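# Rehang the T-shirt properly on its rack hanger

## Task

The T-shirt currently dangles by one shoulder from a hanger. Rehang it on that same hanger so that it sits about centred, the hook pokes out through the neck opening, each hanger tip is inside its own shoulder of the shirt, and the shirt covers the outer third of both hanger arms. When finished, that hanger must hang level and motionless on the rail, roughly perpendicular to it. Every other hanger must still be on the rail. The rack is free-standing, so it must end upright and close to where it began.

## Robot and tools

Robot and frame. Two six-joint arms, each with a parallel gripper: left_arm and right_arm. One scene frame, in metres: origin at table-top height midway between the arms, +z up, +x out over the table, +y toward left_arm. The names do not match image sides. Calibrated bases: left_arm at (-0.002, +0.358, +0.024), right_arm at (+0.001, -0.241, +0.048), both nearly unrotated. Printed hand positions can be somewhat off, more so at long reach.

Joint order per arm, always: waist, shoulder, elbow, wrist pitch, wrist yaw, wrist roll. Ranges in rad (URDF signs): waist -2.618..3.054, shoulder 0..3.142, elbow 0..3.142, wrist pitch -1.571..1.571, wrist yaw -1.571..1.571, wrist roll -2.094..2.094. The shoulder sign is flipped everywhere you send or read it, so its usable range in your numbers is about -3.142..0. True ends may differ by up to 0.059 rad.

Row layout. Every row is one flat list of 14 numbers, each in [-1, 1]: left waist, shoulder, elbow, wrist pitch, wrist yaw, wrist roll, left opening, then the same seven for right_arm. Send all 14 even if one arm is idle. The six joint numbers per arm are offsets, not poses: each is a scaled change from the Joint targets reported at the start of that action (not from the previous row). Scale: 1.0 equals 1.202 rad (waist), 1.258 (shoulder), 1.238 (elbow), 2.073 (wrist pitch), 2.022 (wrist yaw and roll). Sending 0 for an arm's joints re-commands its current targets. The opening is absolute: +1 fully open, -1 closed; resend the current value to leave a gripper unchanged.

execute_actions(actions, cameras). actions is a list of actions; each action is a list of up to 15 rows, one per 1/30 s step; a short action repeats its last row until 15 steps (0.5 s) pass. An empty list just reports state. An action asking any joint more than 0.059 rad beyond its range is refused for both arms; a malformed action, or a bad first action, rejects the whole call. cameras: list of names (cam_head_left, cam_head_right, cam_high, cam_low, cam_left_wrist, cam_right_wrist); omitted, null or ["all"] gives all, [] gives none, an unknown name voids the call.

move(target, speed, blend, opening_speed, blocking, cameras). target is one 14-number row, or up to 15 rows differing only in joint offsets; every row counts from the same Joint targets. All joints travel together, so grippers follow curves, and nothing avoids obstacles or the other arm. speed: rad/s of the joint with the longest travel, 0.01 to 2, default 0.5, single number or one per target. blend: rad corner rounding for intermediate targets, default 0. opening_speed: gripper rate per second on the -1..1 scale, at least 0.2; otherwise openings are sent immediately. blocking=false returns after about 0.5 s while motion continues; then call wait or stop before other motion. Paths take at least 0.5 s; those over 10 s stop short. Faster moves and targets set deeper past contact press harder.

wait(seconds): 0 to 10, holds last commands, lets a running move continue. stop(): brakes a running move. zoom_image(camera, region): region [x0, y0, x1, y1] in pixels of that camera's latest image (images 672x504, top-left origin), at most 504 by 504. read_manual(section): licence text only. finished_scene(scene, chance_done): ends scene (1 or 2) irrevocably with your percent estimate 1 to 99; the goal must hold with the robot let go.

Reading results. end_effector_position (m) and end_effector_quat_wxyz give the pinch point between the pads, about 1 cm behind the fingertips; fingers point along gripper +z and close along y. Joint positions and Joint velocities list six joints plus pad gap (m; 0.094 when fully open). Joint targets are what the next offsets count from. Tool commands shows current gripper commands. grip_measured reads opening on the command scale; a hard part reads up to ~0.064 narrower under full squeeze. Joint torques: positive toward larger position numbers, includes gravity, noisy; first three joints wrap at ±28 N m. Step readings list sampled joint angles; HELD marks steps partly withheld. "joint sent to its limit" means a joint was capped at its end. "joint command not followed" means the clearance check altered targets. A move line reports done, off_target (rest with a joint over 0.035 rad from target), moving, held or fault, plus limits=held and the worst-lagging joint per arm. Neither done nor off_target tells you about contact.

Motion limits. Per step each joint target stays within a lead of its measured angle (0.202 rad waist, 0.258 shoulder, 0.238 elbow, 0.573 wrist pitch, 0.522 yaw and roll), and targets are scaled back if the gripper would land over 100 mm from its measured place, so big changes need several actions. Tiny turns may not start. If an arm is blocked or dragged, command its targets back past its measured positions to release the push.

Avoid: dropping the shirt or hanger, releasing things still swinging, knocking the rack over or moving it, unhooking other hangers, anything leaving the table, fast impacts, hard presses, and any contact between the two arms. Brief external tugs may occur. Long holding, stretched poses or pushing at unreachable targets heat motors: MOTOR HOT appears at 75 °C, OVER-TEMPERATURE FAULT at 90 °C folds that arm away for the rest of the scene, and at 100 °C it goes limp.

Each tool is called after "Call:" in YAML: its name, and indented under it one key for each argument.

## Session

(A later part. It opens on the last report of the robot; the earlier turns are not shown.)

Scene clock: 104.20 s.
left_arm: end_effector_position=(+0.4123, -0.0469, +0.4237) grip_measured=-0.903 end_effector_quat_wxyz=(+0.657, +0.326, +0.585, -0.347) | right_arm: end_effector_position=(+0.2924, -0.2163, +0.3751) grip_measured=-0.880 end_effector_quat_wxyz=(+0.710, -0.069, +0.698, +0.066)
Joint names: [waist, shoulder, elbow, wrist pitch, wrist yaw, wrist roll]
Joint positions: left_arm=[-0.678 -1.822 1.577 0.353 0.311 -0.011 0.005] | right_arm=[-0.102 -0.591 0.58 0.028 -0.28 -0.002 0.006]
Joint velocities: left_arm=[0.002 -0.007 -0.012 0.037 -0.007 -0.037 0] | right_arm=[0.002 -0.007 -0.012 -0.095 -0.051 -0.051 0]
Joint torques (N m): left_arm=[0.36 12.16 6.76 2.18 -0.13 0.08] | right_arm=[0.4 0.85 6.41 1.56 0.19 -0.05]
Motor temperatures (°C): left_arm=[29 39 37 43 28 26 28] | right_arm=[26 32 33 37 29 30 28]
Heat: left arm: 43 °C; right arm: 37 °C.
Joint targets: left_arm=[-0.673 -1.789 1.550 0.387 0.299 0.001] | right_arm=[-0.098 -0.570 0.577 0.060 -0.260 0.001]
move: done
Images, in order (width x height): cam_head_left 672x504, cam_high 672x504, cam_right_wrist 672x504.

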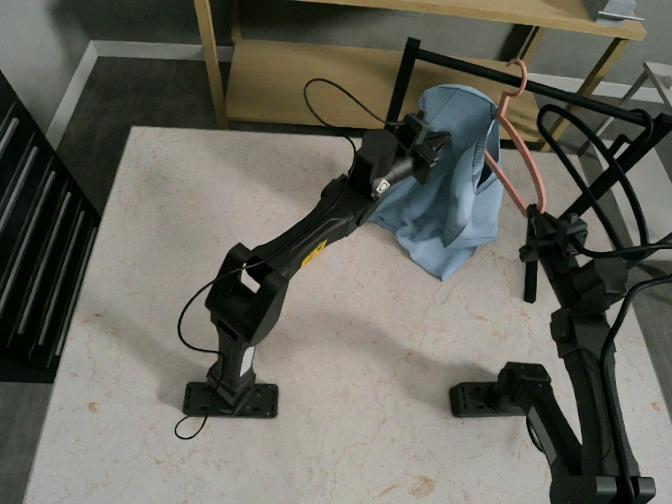

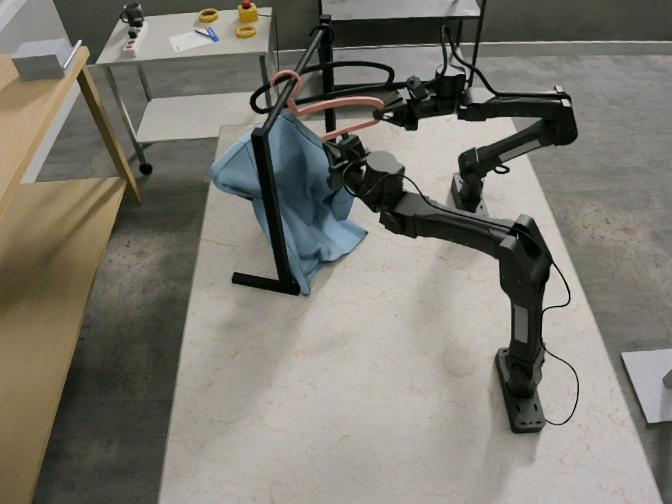

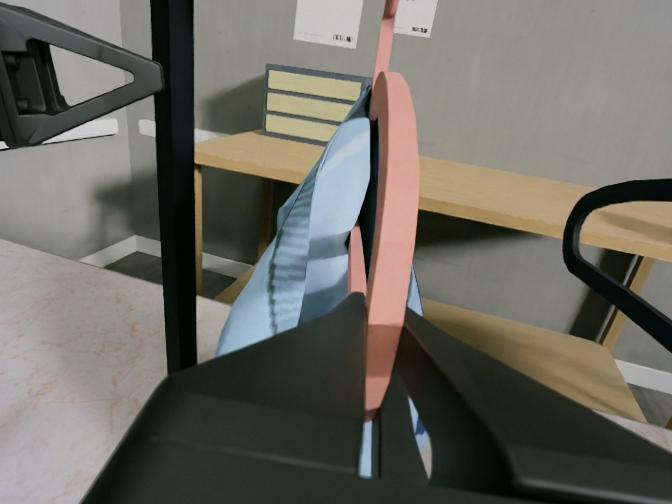

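Call:
execute_actions:
  actions: []

Scene clock: 105.20 s.
left_arm: end_effector_position=(+0.4123, -0.0469, +0.4237) grip_measured=-0.903 end_effector_quat_wxyz=(+0.657, +0.326, +0.585, -0.347) | right_arm: end_effector_position=(+0.2924, -0.2163, +0.3751) grip_measured=-0.880 end_effector_quat_wxyz=(+0.710, -0.069, +0.698, +0.066)
Joint names: [waist, shoulder, elbow, wrist pitch, wrist yaw, wrist roll]
Joint positions: left_arm=[-0.678 -1.822 1.577 0.353 0.311 -0.011 0.005] | right_arm=[-0.102 -0.591 0.58 0.028 -0.28 -0.002 0.006]
Joint velocities: left_arm=[0.002 0.007 -0.007 -0.051 0.066 -0.066 0] | right_arm=[0.007 -0.012 0.007 -0.037 -0.007 -0.051 0]
Joint torques (N m): left_arm=[0.39 12.15 6.95 2.15 -0.14 0.11] | right_arm=[0.32 0.87 6.39 1.56 0.16 -0.05]
Motor temperatures (°C): left_arm=[29 39 37 43 28 26 28] | right_arm=[26 32 33 37 29 30 29]
Heat: left arm: 43 °C; right arm: 37 °C.
Joint targets: left_arm=[-0.673 -1.789 1.550 0.387 0.299 0.001] | right_arm=[-0.098 -0.570 0.577 0.060 -0.260 0.001]
Tool commands: left_gripper/opening=-0.9 right_gripper/opening=-1.0

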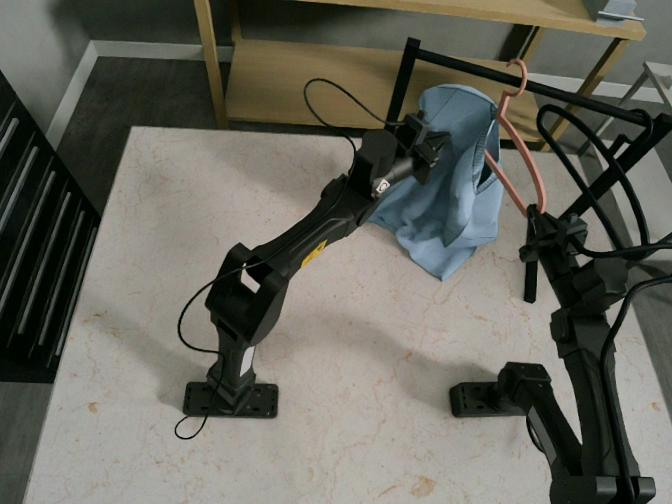

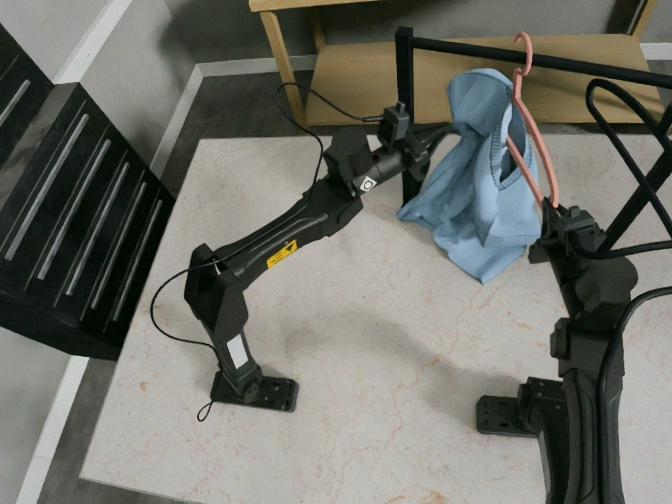

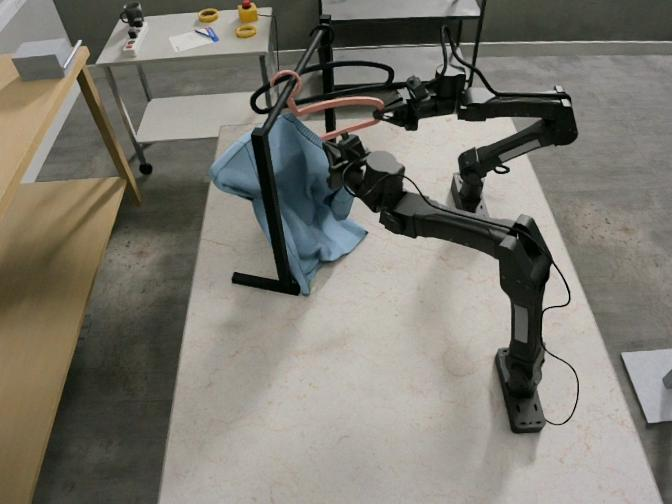

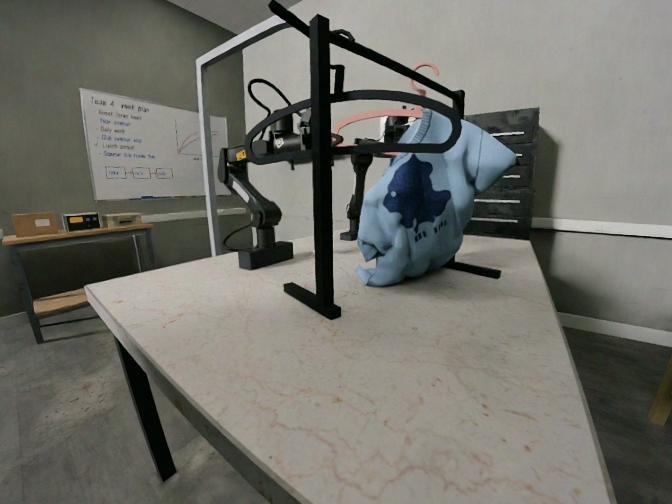

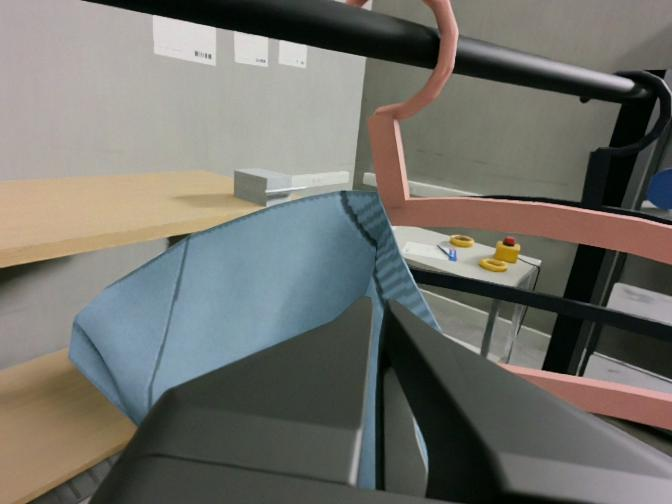

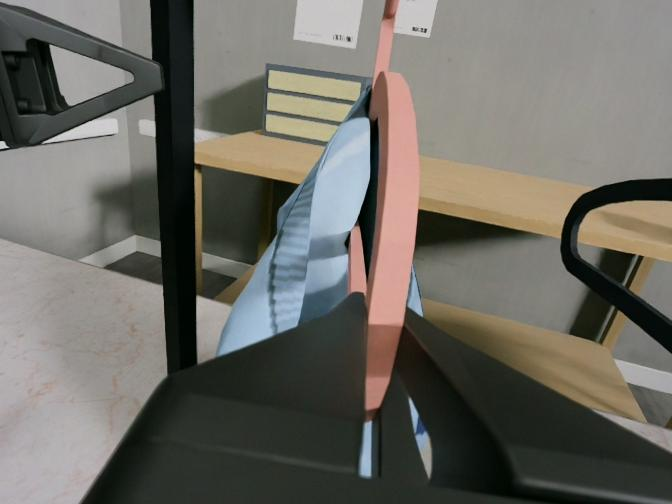

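Call:
move:
  target:
    - [0,0,0,0,0,0,-0.9,0.564,-0.095,0.0186,0.048,0.44,0,-1]
    - [0,0,0,0,0,0,-0.9,0.828,-0.417,0.132,0.178,0.722,0,-1]
  speed: 0.3
  blend: 0.05

Scene clock: 110.80 s.
left_arm: end_effector_position=(+0.4123, -0.0469, +0.4237) grip_measured=-0.903 end_effector_quat_wxyz=(+0.657, +0.326, +0.585, -0.347) | right_arm: end_effector_position=(+0.3045, -0.1141, +0.3632) grip_measured=-0.880 end_effector_quat_wxyz=(+0.702, +0.093, +0.700, -0.091)
Joint names: [waist, shoulder, elbow, wrist pitch, wrist yaw, wrist roll]
Joint positions: left_arm=[-0.678 -1.822 1.577 0.353 0.311 -0.011 0.005] | right_arm=[0.902 -1.087 0.696 0.396 1.177 -0.002 0.006]
Joint velocities: left_arm=[-0.007 0.007 -0.012 -0.051 -0.037 -0.037 0] | right_arm=[-0.002 -0.017 0.022 0.095 0.022 0.022 0]
Joint torques (N m): left_arm=[0.27 12.16 6.8 2.15 -0.11 0.08] | right_arm=[-0.4 1.72 9.7 1.3 0.18 -0.05]
Motor temperatures (°C): left_arm=[29 39 36 43 28 26 28] | right_arm=[26 32 33 38 29 30 29]
Heat: left arm: 43 °C; right arm: 38 °C.
Joint targets: left_arm=[-0.673 -1.789 1.550 0.387 0.299 0.001] | right_arm=[0.897 -1.095 0.740 0.429 1.200 0.001]
move: off_target (right_arm); right_arm: the elbow is farthest, 0.044 rad from its target

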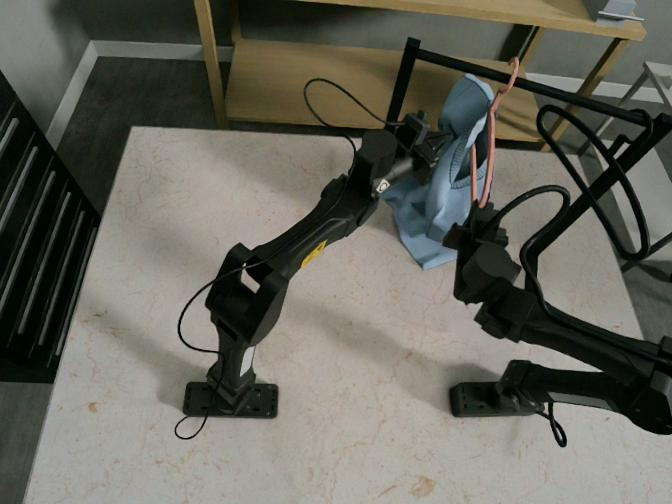

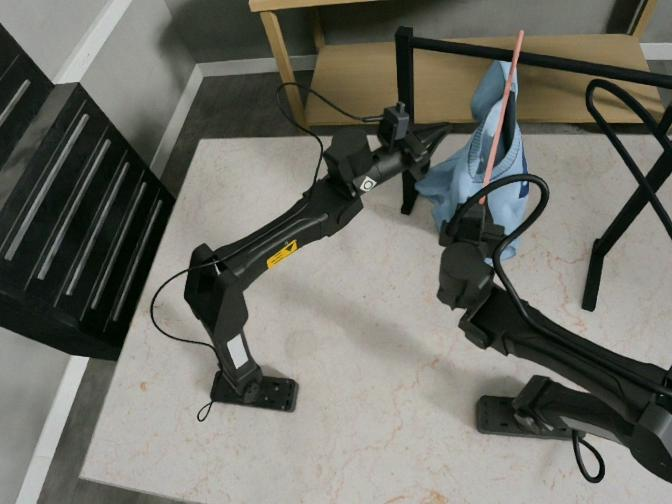

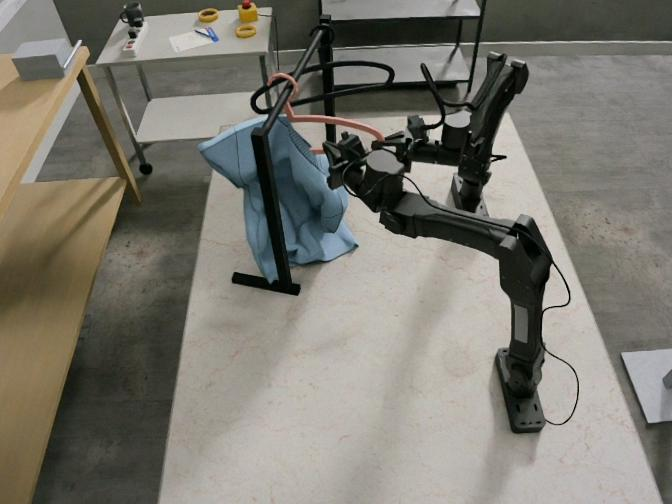

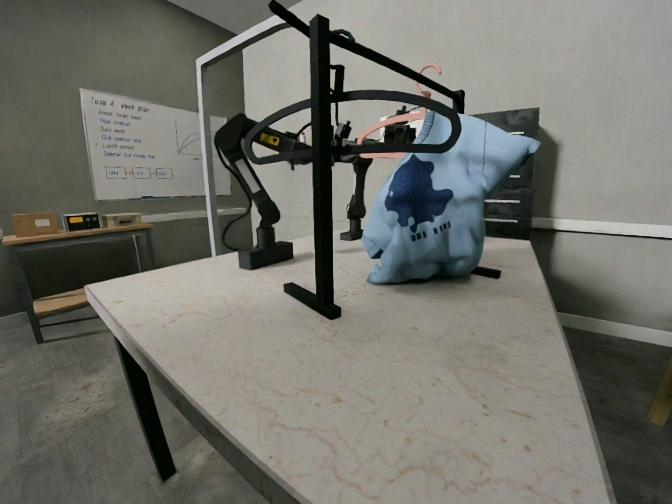

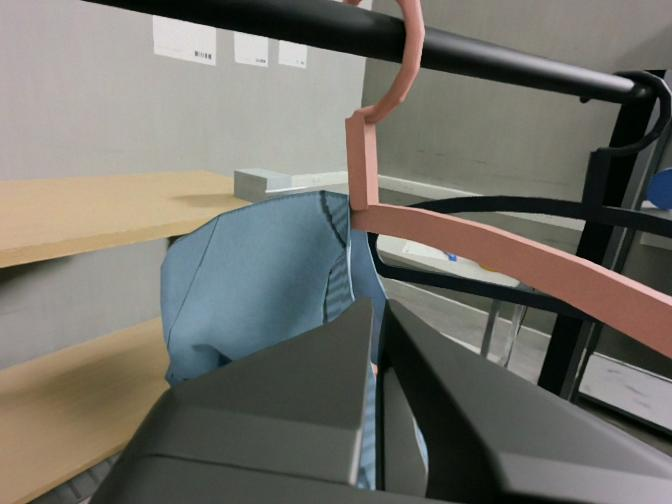

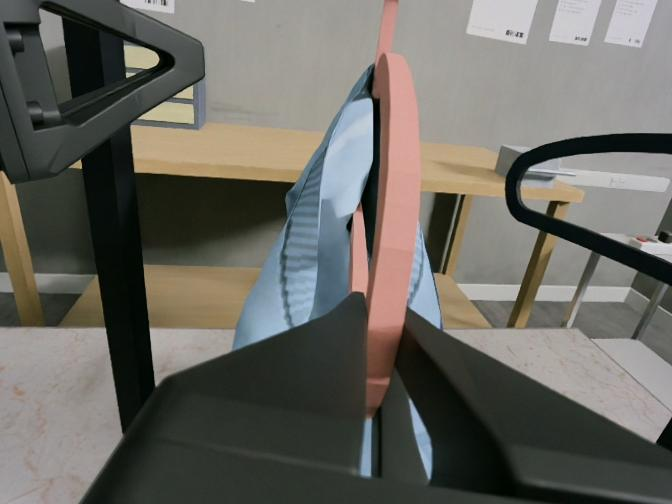

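Call:
move:
  target: [-0.003,0.038,0.054,-0.107,0.08,-0.7275,0.2,0,0,0,0,0,0,-1]

Call:
zoom_image:
  camera: "cam_left_wrist"
  region: [200, 0, 672, 504]

Scene clock: 116.07 s.
left_arm: end_effector_position=(+0.3817, -0.0527, +0.4141) grip_measured=+0.197 end_effector_quat_wxyz=(+0.189, -0.116, +0.694, -0.685) | right_arm: end_effector_position=(+0.3045, -0.1141, +0.3632) grip_measured=-0.880 end_effector_quat_wxyz=(+0.702, +0.093, +0.700, -0.091)
Joint names: [waist, shoulder, elbow, wrist pitch, wrist yaw, wrist roll]
Joint positions: left_arm=[-0.678 -1.777 1.577 0.209 0.455 -1.471 0.056] | right_arm=[0.902 -1.087 0.696 0.396 1.177 -0.002 0.006]
Joint velocities: left_arm=[-0.017 0.007 -0.002 -0.081 -0.066 -0.022 -0.001] | right_arm=[0.007 -0.012 0.012 0.022 -0.022 -0.022 -0.001]
Joint torques (N m): left_arm=[0.18 11.77 12.78 1.44 0.12 -0.02] | right_arm=[-0.43 1.73 9.7 1.29 0.19 -0.05]
Motor temperatures (°C): left_arm=[29 39 37 43 28 26 28] | right_arm=[26 32 33 38 29 30 29]
Heat: left arm: 43 °C; right arm: 38 °C.
Joint targets: left_arm=[-0.677 -1.741 1.617 0.165 0.461 -1.470] | right_arm=[0.897 -1.095 0.740 0.429 1.200 0.001]
move: off_target (left_arm, right_arm); left_arm: the wrist pitch is farthest, 0.044 rad from its target; right_arm: the elbow is farthest, 0.044 rad from its target

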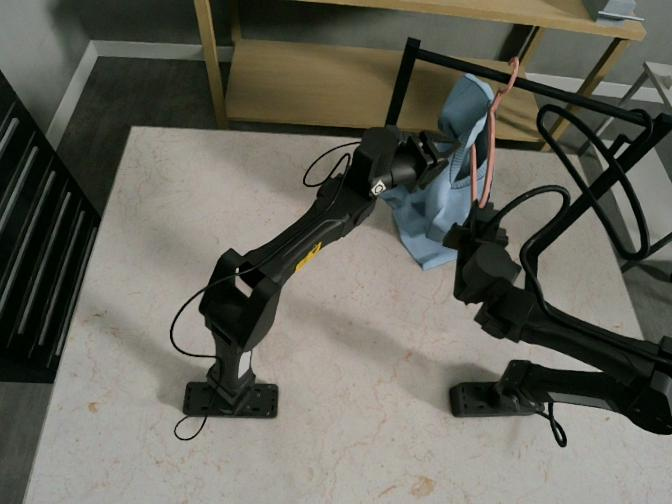

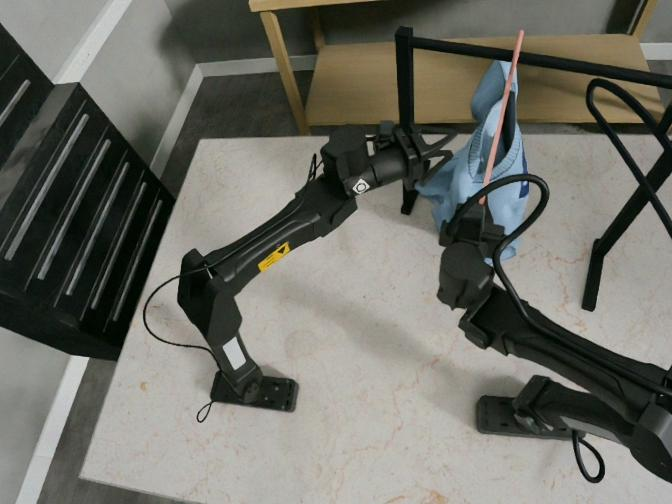

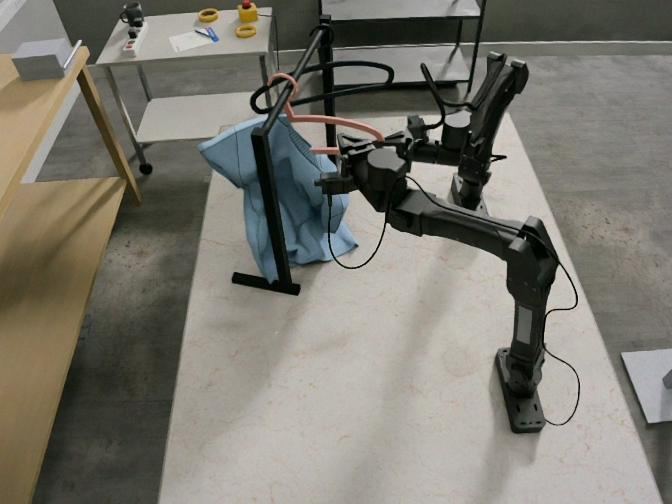

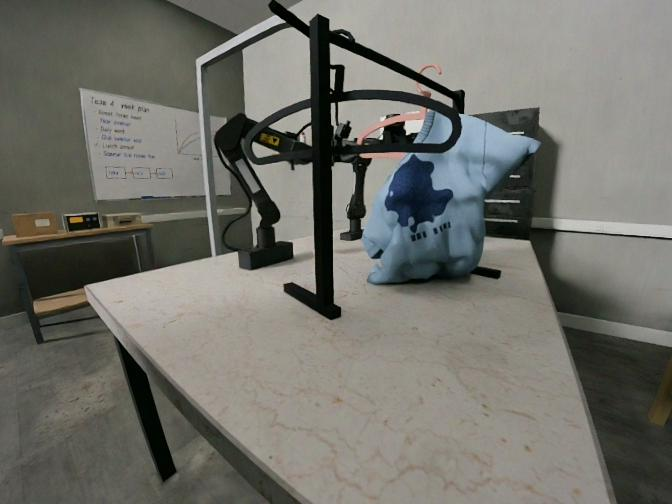

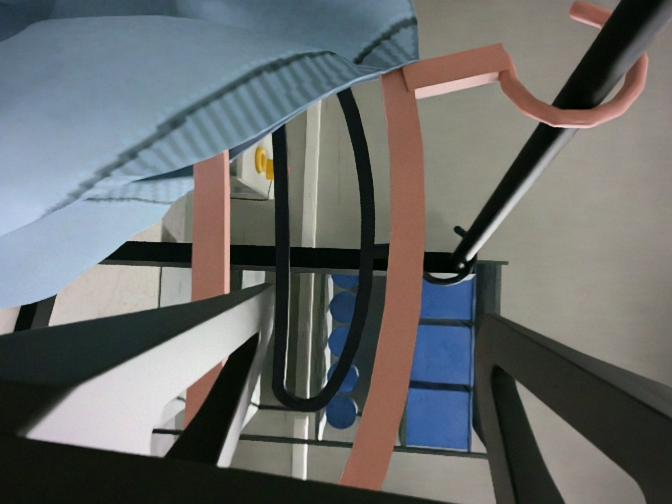

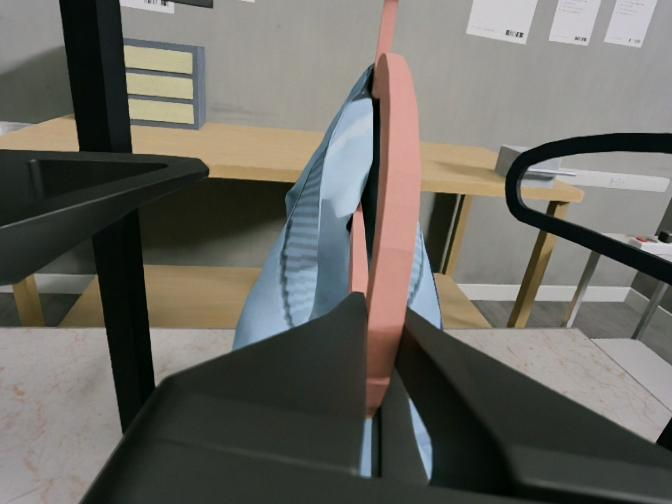

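Scaled by 1.000.

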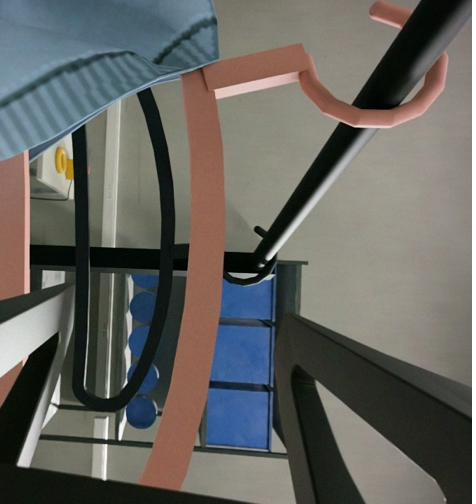

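Call:
move:
  target: [-0.074,-0.317,0.511,-0.118,-0.03,0,0.2,0,0,0,0,0,0,-1]
  speed: 0.25
  cameras: ["cam_left_wrist","cam_high","cam_head_right","cam_right_wrist"]

Scene clock: 119.57 s.
left_arm: end_effector_position=(+0.3996, -0.1257, +0.4745) grip_measured=+0.197 end_effector_quat_wxyz=(+0.188, -0.089, +0.676, -0.707) | right_arm: end_effector_position=(+0.3045, -0.1141, +0.3632) grip_measured=-0.880 end_effector_quat_wxyz=(+0.702, +0.093, +0.700, -0.091)
Joint names: [waist, shoulder, elbow, wrist pitch, wrist yaw, wrist roll]
Joint positions: left_arm=[-0.762 -2.106 2.216 -0.035 0.414 -1.472 0.056] | right_arm=[0.902 -1.087 0.696 0.396 1.177 -0.002 0.006]
Joint velocities: left_arm=[-0.002 0.007 -0.002 -0.022 -0.007 0.037 0] | right_arm=[-0.007 0.002 -0.002 0.007 -0.051 -0.081 -0.001]
Joint torques (N m): left_arm=[-0.36 8.77 11.95 1.38 -0.1 -0.05] | right_arm=[-0.4 1.74 9.7 1.28 0.2 -0.05]
Motor temperatures (°C): left_arm=[29 39 37 42 28 26 27] | right_arm=[26 32 33 38 29 30 29]
Heat: left arm: 42 °C; right arm: 38 °C.
Joint targets: left_arm=[-0.766 -2.140 2.249 -0.080 0.400 -1.470] | right_arm=[0.897 -1.095 0.740 0.429 1.200 0.001]
move: off_target (left_arm, right_arm); left_arm: the wrist pitch is farthest, 0.045 rad from its target; right_arm: the elbow is farthest, 0.044 rad from its target
Images, in order (width x height): cam_head_right 672x504, cam_high 672x504, cam_left_wrist 672x504, cam_right_wrist 672x504.

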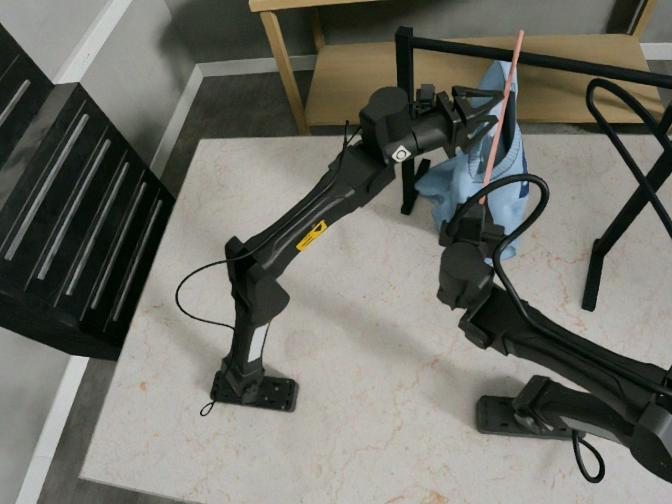

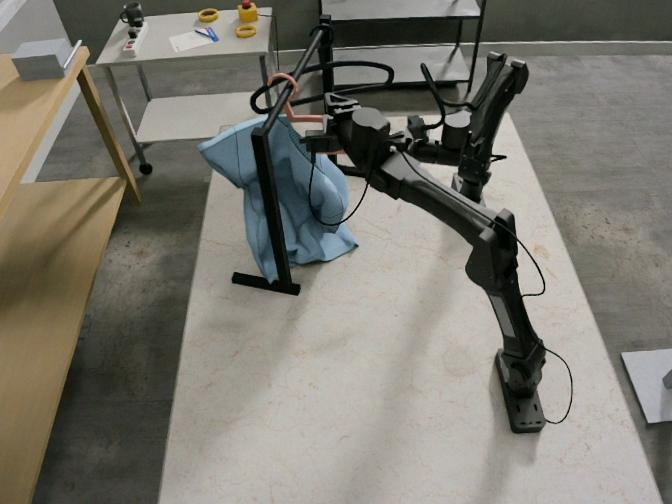

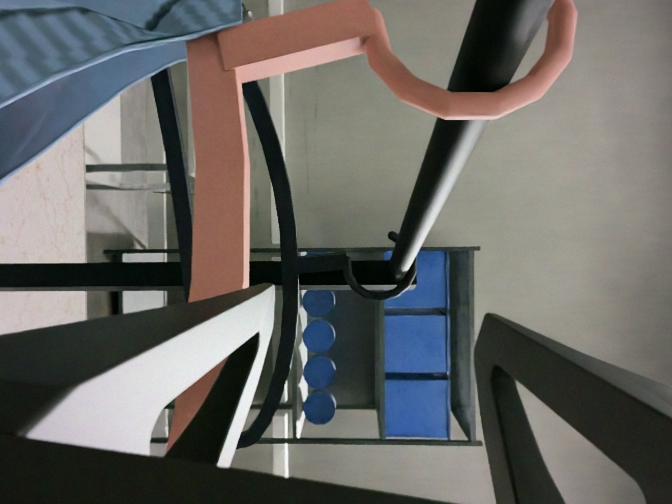

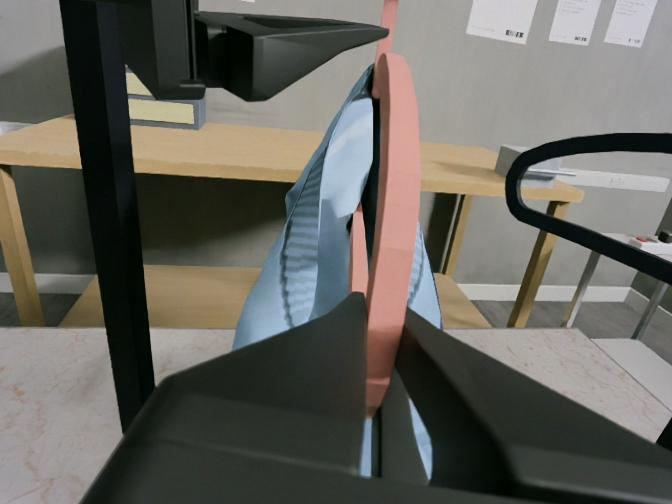

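Call:
move:
  target:
    - [0.074,0.317,-0.511,0.118,0.03,0,0.2,0,0,0,0,0,0,-1]
    - [0.034,0.127,-0.282,0.055,0.017,0,0.2,0,0,0,0,0,0,-1]
  speed: 0.35
  cameras: ["cam_left_wrist"]

Scene clock: 123.33 s.
left_arm: end_effector_position=(+0.3972, -0.0953, +0.4237) grip_measured=+0.197 end_effector_quat_wxyz=(+0.174, -0.110, +0.702, -0.682) | right_arm: end_effector_position=(+0.3043, -0.1145, +0.3632) grip_measured=-0.880 end_effector_quat_wxyz=(+0.702, +0.094, +0.700, -0.092)
Joint names: [waist, shoulder, elbow, wrist pitch, wrist yaw, wrist roll]
Joint positions: left_arm=[-0.72 -1.952 1.863 0.079 0.442 -1.472 0.056] | right_arm=[0.903 -1.087 0.696 0.396 1.18 -0.002 0.006]
Joint velocities: left_arm=[-0.002 0.012 -0.002 -0.051 -0.007 -0.037 -0.001] | right_arm=[0.002 -0.007 -0.017 0.022 -0.022 -0.066 -0.001]
Joint torques (N m): left_arm=[-0.21 8.08 12.64 1.43 -0.07 0.01] | right_arm=[-0.46 1.76 9.69 1.29 0.17 -0.05]
Motor temperatures (°C): left_arm=[29 39 37 42 28 26 27] | right_arm=[26 32 33 38 29 30 29]
Heat: left arm: 42 °C; right arm: 38 °C.
Joint targets: left_arm=[-0.725 -1.980 1.900 0.034 0.435 -1.470] | right_arm=[0.897 -1.095 0.740 0.429 1.200 0.001]
move: off_target (left_arm, right_arm); left_arm: the wrist pitch is farthest, 0.045 rad from its target; right_arm: the elbow is farthest, 0.044 rad from its target
Images, in order (width x height): cam_left_wrist 672x504.

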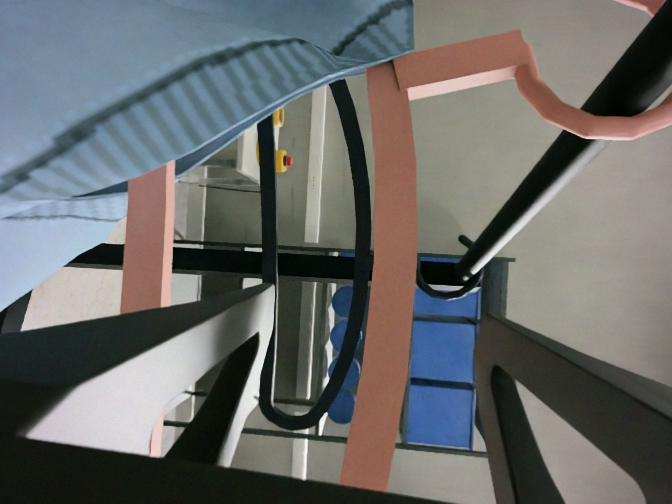

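Call:
move:
  target: [-0.034,-0.183,0.279,-0.056,-0.017,0,0.2,0,0,0,0,0,0,-1]
  speed: 0.25
  cameras: ["cam_left_wrist","cam_right_wrist"]

Scene clock: 125.33 s.
left_arm: end_effector_position=(+0.4151, -0.1407, +0.4299) grip_measured=+0.197 end_effector_quat_wxyz=(+0.172, -0.103, +0.699, -0.686) | right_arm: end_effector_position=(+0.3043, -0.1145, +0.3632) grip_measured=-0.880 end_effector_quat_wxyz=(+0.702, +0.094, +0.700, -0.092)
Joint names: [waist, shoulder, elbow, wrist pitch, wrist yaw, wrist roll]
Joint positions: left_arm=[-0.762 -2.174 2.212 -0.036 0.414 -1.472 0.056] | right_arm=[0.903 -1.087 0.696 0.396 1.18 -0.002 0.006]
Joint velocities: left_arm=[-0.002 -0.002 -0.002 -0.007 -0.007 0.066 0.001] | right_arm=[-0.002 -0.037 0.007 0.022 -0.051 -0.007 0]
Joint torques (N m): left_arm=[-0.35 9.46 12.08 1.46 -0.11 -0.04] | right_arm=[-0.44 1.73 9.69 1.29 0.16 -0.04]
Motor temperatures (°C): left_arm=[29 39 37 42 28 26 27] | right_arm=[26 32 33 38 29 30 29]
Heat: left arm: 42 °C; right arm: 38 °C.
Joint targets: left_arm=[-0.766 -2.210 2.246 -0.082 0.400 -1.470] | right_arm=[0.897 -1.095 0.740 0.429 1.200 0.001]
move: off_target (left_arm, right_arm); left_arm: the wrist pitch is farthest, 0.046 rad from its target; right_arm: the elbow is farthest, 0.044 rad from its target
Images, in order (width x height): cam_left_wrist 672x504, cam_right_wrist 672x504.

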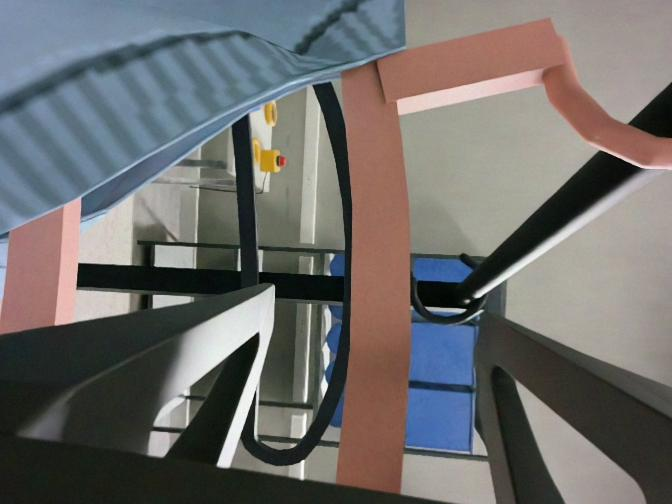

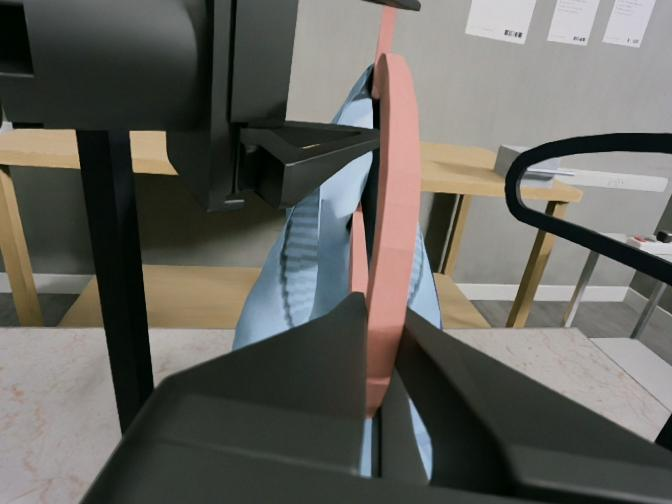

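Call:
move:
  target: [0,0,0,0,0,0,-1,0,0,0,0,0,0,-1]
  opening_speed: 0.6
  cameras: ["cam_left_wrist","cam_right_wrist"]

Scene clock: 127.67 s.
left_arm: end_effector_position=(+0.4155, -0.1403, +0.4306) grip_measured=-0.708 end_effector_quat_wxyz=(+0.167, -0.110, +0.698, -0.688) | right_arm: end_effector_position=(+0.3047, -0.1141, +0.3625) grip_measured=-0.880 end_effector_quat_wxyz=(+0.701, +0.094, +0.701, -0.093)
Joint names: [waist, shoulder, elbow, wrist pitch, wrist yaw, wrist roll]
Joint positions: left_arm=[-0.762 -2.174 2.215 -0.039 0.411 -1.489 0.014] | right_arm=[0.903 -1.09 0.696 0.396 1.18 -0.002 0.006]
Joint velocities: left_arm=[0.007 0.007 -0.002 -0.007 -0.022 0.007 0] | right_arm=[-0.017 -0.002 -0.017 -0.007 0.022 0.051 0]
Joint torques (N m): left_arm=[-0.35 9.29 11.73 1.47 -0.09 0.17] | right_arm=[-0.47 2.02 9.72 1.28 0.16 -0.04]
Motor temperatures (°C): left_arm=[29 39 37 41 28 26 28] | right_arm=[26 32 33 38 29 30 29]
Heat: left arm: 41 °C; right arm: 38 °C.
Joint targets: left_arm=[-0.766 -2.210 2.246 -0.082 0.400 -1.470] | right_arm=[0.897 -1.094 0.740 0.429 1.200 0.001]
move: off_target (left_arm, right_arm); left_arm: the wrist pitch is farthest, 0.043 rad from its target; right_arm: the elbow is farthest, 0.044 rad from its target
Images, in order (width x height): cam_left_wrist 672x504, cam_right_wrist 672x504.

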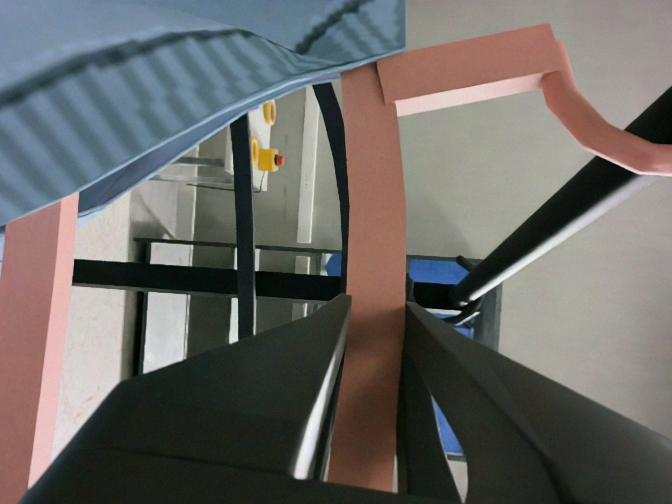

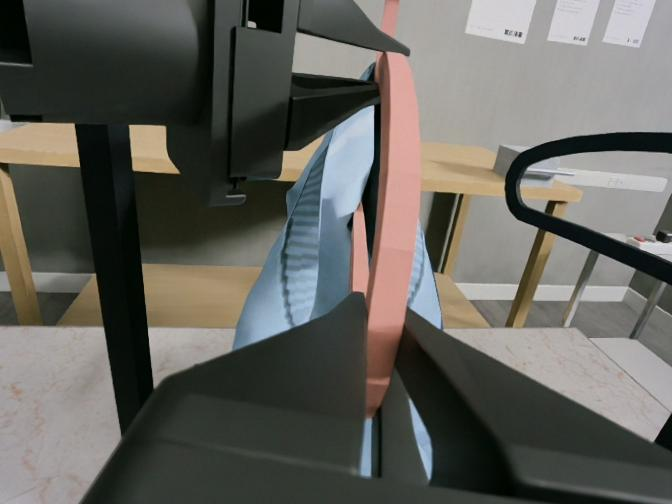

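Call:
move:
  target: [0,0,0,0,0,0,-1,0,0,0,0,0,0,0.1]
  opening_speed: 0.6
  cameras: []

Call:
move:
  target: [0,0,0,0,0,0,-1,0.393,0.234,-0.105,-0.086,0.099,0,0.1]
  speed: 0.3

Scene clock: 130.33 s.
left_arm: end_effector_position=(+0.4149, -0.1415, +0.4246) grip_measured=-0.710 end_effector_quat_wxyz=(+0.161, -0.112, +0.705, -0.682) | right_arm: end_effector_position=(+0.3039, -0.1170, +0.3622) grip_measured=+0.098 end_effector_quat_wxyz=(+0.700, +0.100, +0.700, -0.100)
Joint names: [waist, shoulder, elbow, wrist pitch, wrist yaw, wrist roll]
Joint positions: left_arm=[-0.763 -2.177 2.215 -0.058 0.414 -1.489 0.014] | right_arm=[0.903 -1.091 0.696 0.396 1.199 -0.002 0.052]
Joint velocities: left_arm=[0.002 0.017 -0.007 -0.022 0.007 0.022 0] | right_arm=[0.007 0.012 -0.012 0.022 0.007 -0.007 0]
Joint torques (N m): left_arm=[-0.16 9.58 11.95 1.63 -0.08 0.17] | right_arm=[-0.46 2.07 9.7 1.27 0.07 -0.04]
Motor temperatures (°C): left_arm=[29 39 37 41 28 26 28] | right_arm=[26 32 33 38 29 30 29]
Heat: left arm: 41 °C; right arm: 38 °C.
Joint targets: left_arm=[-0.766 -2.211 2.246 -0.082 0.400 -1.470] | right_arm=[0.897 -1.095 0.740 0.429 1.200 0.001]
move: off_target (right_arm); right_arm: the elbow is farthest, 0.044 rad from its target
No camera images: "cameras" was empty.

Scene clock: 132.50 s.
left_arm: end_effector_position=(+0.4149, -0.1415, +0.4246) grip_measured=-0.710 end_effector_quat_wxyz=(+0.161, -0.112, +0.705, -0.682) | right_arm: end_effector_position=(+0.2087, -0.0866, +0.3802) grip_measured=+0.098 end_effector_quat_wxyz=(+0.712, +0.036, +0.701, +0.022)
Joint names: [waist, shoulder, elbow, wrist pitch, wrist yaw, wrist roll]
Joint positions: left_arm=[-0.763 -2.177 2.215 -0.058 0.414 -1.489 0.014] | right_arm=[1.366 -0.812 0.625 0.271 1.398 -0.002 0.052]
Joint velocities: left_arm=[0.007 -0.002 0.002 -0.022 0.037 -0.007 0.001] | right_arm=[0.007 -0.002 -0.002 0.007 -0.022 -0.007 0.001]
Joint torques (N m): left_arm=[-0.44 9.43 11.75 1.67 -0.05 0.17] | right_arm=[0.32 1.05 5.29 0.71 0.05 -0.05]
Motor temperatures (°C): left_arm=[29 39 37 41 28 26 28] | right_arm=[26 32 33 38 29 30 29]
Heat: left arm: 41 °C; right arm: 38 °C.
Joint targets: left_arm=[-0.766 -2.211 2.246 -0.082 0.400 -1.470] | right_arm=[1.370 -0.800 0.610 0.251 1.400 0.001]
move: done

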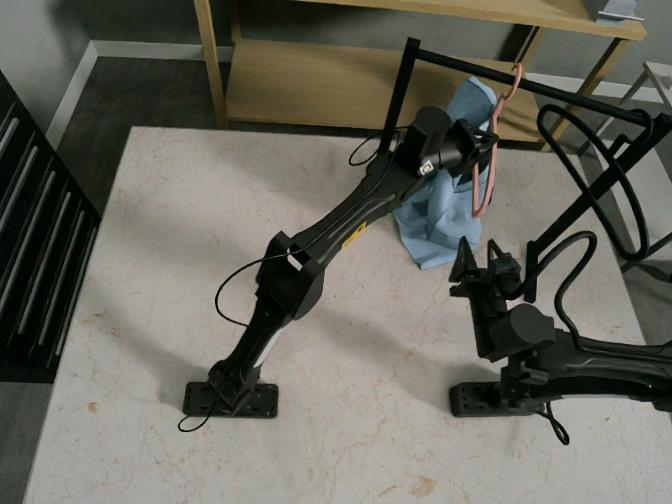

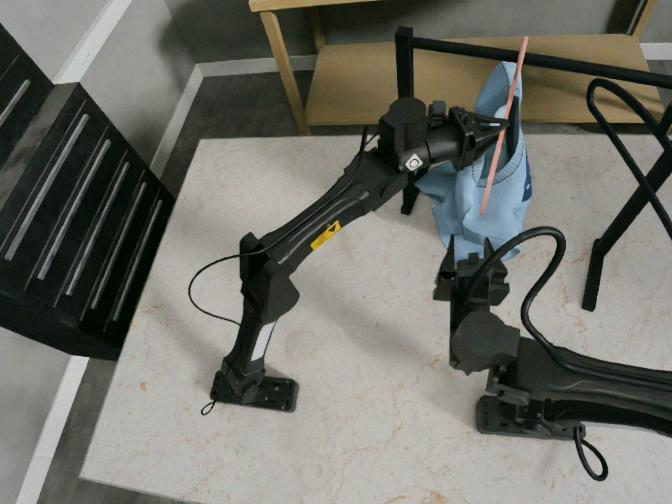

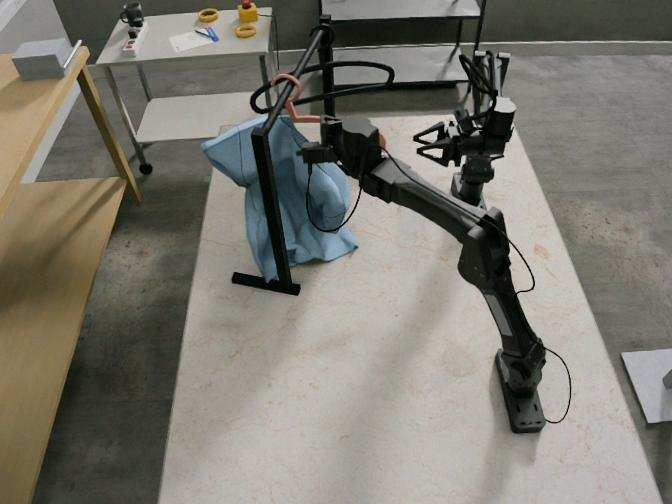

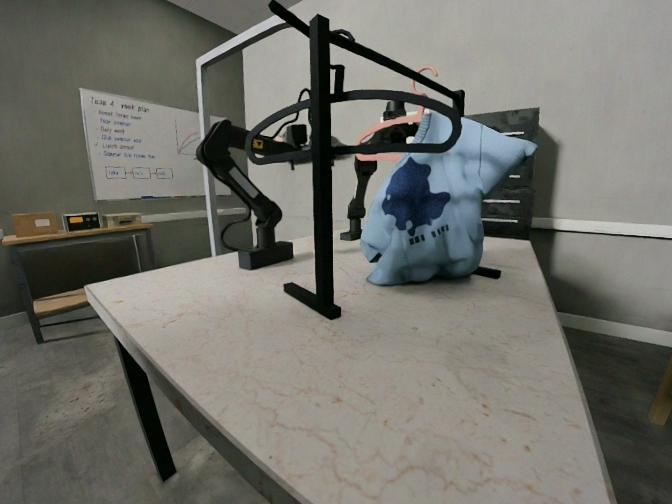

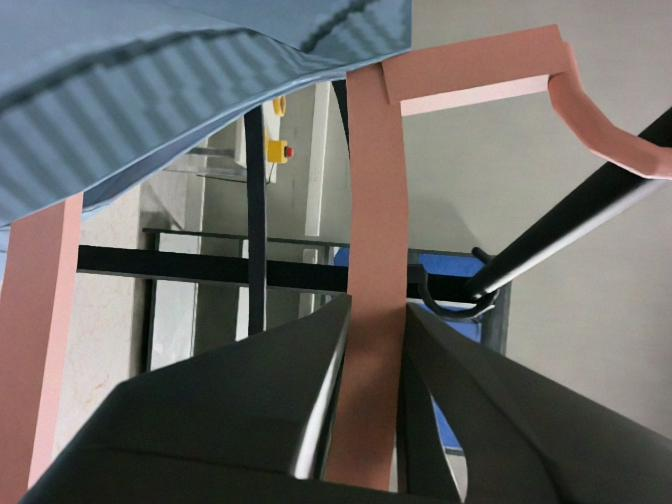

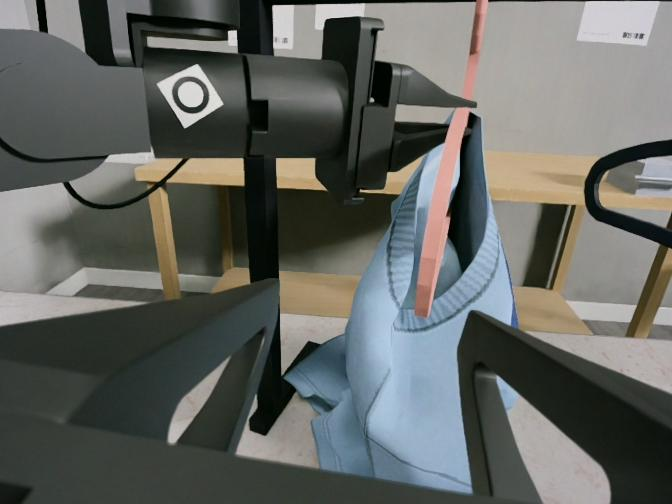

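Call:
move:
  target: [0,0,0,0,0,0,-1,0,-0.03,-0.213,0.115,0,0,0.1]
  speed: 0.4
  cameras: ["cam_right_wrist","cam_head_right"]

Scene clock: 134.20 s.
left_arm: end_effector_position=(+0.4149, -0.1415, +0.4246) grip_measured=-0.710 end_effector_quat_wxyz=(+0.161, -0.112, +0.705, -0.682) | right_arm: end_effector_position=(+0.2085, -0.0868, +0.3001) grip_measured=+0.098 end_effector_quat_wxyz=(+0.705, -0.006, +0.709, -0.014)
Joint names: [waist, shoulder, elbow, wrist pitch, wrist yaw, wrist roll]
Joint positions: left_arm=[-0.763 -2.177 2.215 -0.058 0.414 -1.489 0.014] | right_arm=[1.366 -0.838 0.358 0.453 1.39 -0.002 0.052]
Joint velocities: left_arm=[-0.007 0.012 -0.002 -0.037 0.007 0.051 0] | right_arm=[-0.002 0.007 0.007 0.007 -0.022 0.037 0.001]
Joint torques (N m): left_arm=[-0.28 9.65 11.64 1.66 -0.11 0.19] | right_arm=[0.31 0.16 5.53 1.22 0.08 -0.04]
Motor temperatures (°C): left_arm=[29 39 37 40 28 26 28] | right_arm=[26 32 33 37 29 30 29]
Heat: left arm: 40 °C; right arm: 37 °C.
Joint targets: left_arm=[-0.766 -2.211 2.246 -0.082 0.400 -1.470] | right_arm=[1.370 -0.838 0.347 0.489 1.400 0.001]
move: off_target (right_arm); right_arm: the wrist pitch is farthest, 0.036 rad from its target
Images, in order (width x height): cam_head_right 672x504, cam_right_wrist 672x504.

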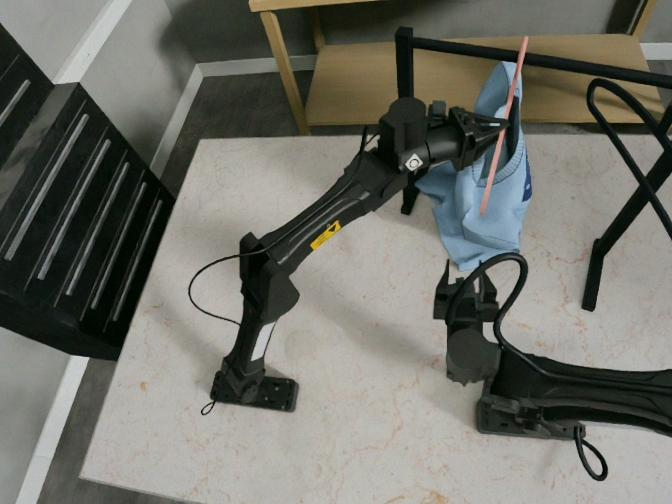

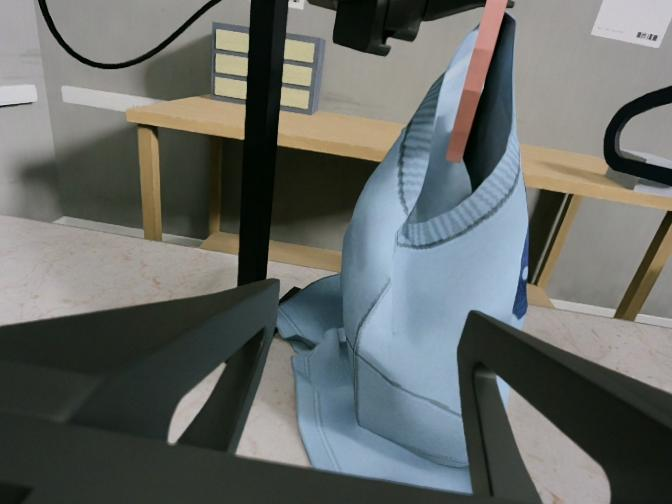

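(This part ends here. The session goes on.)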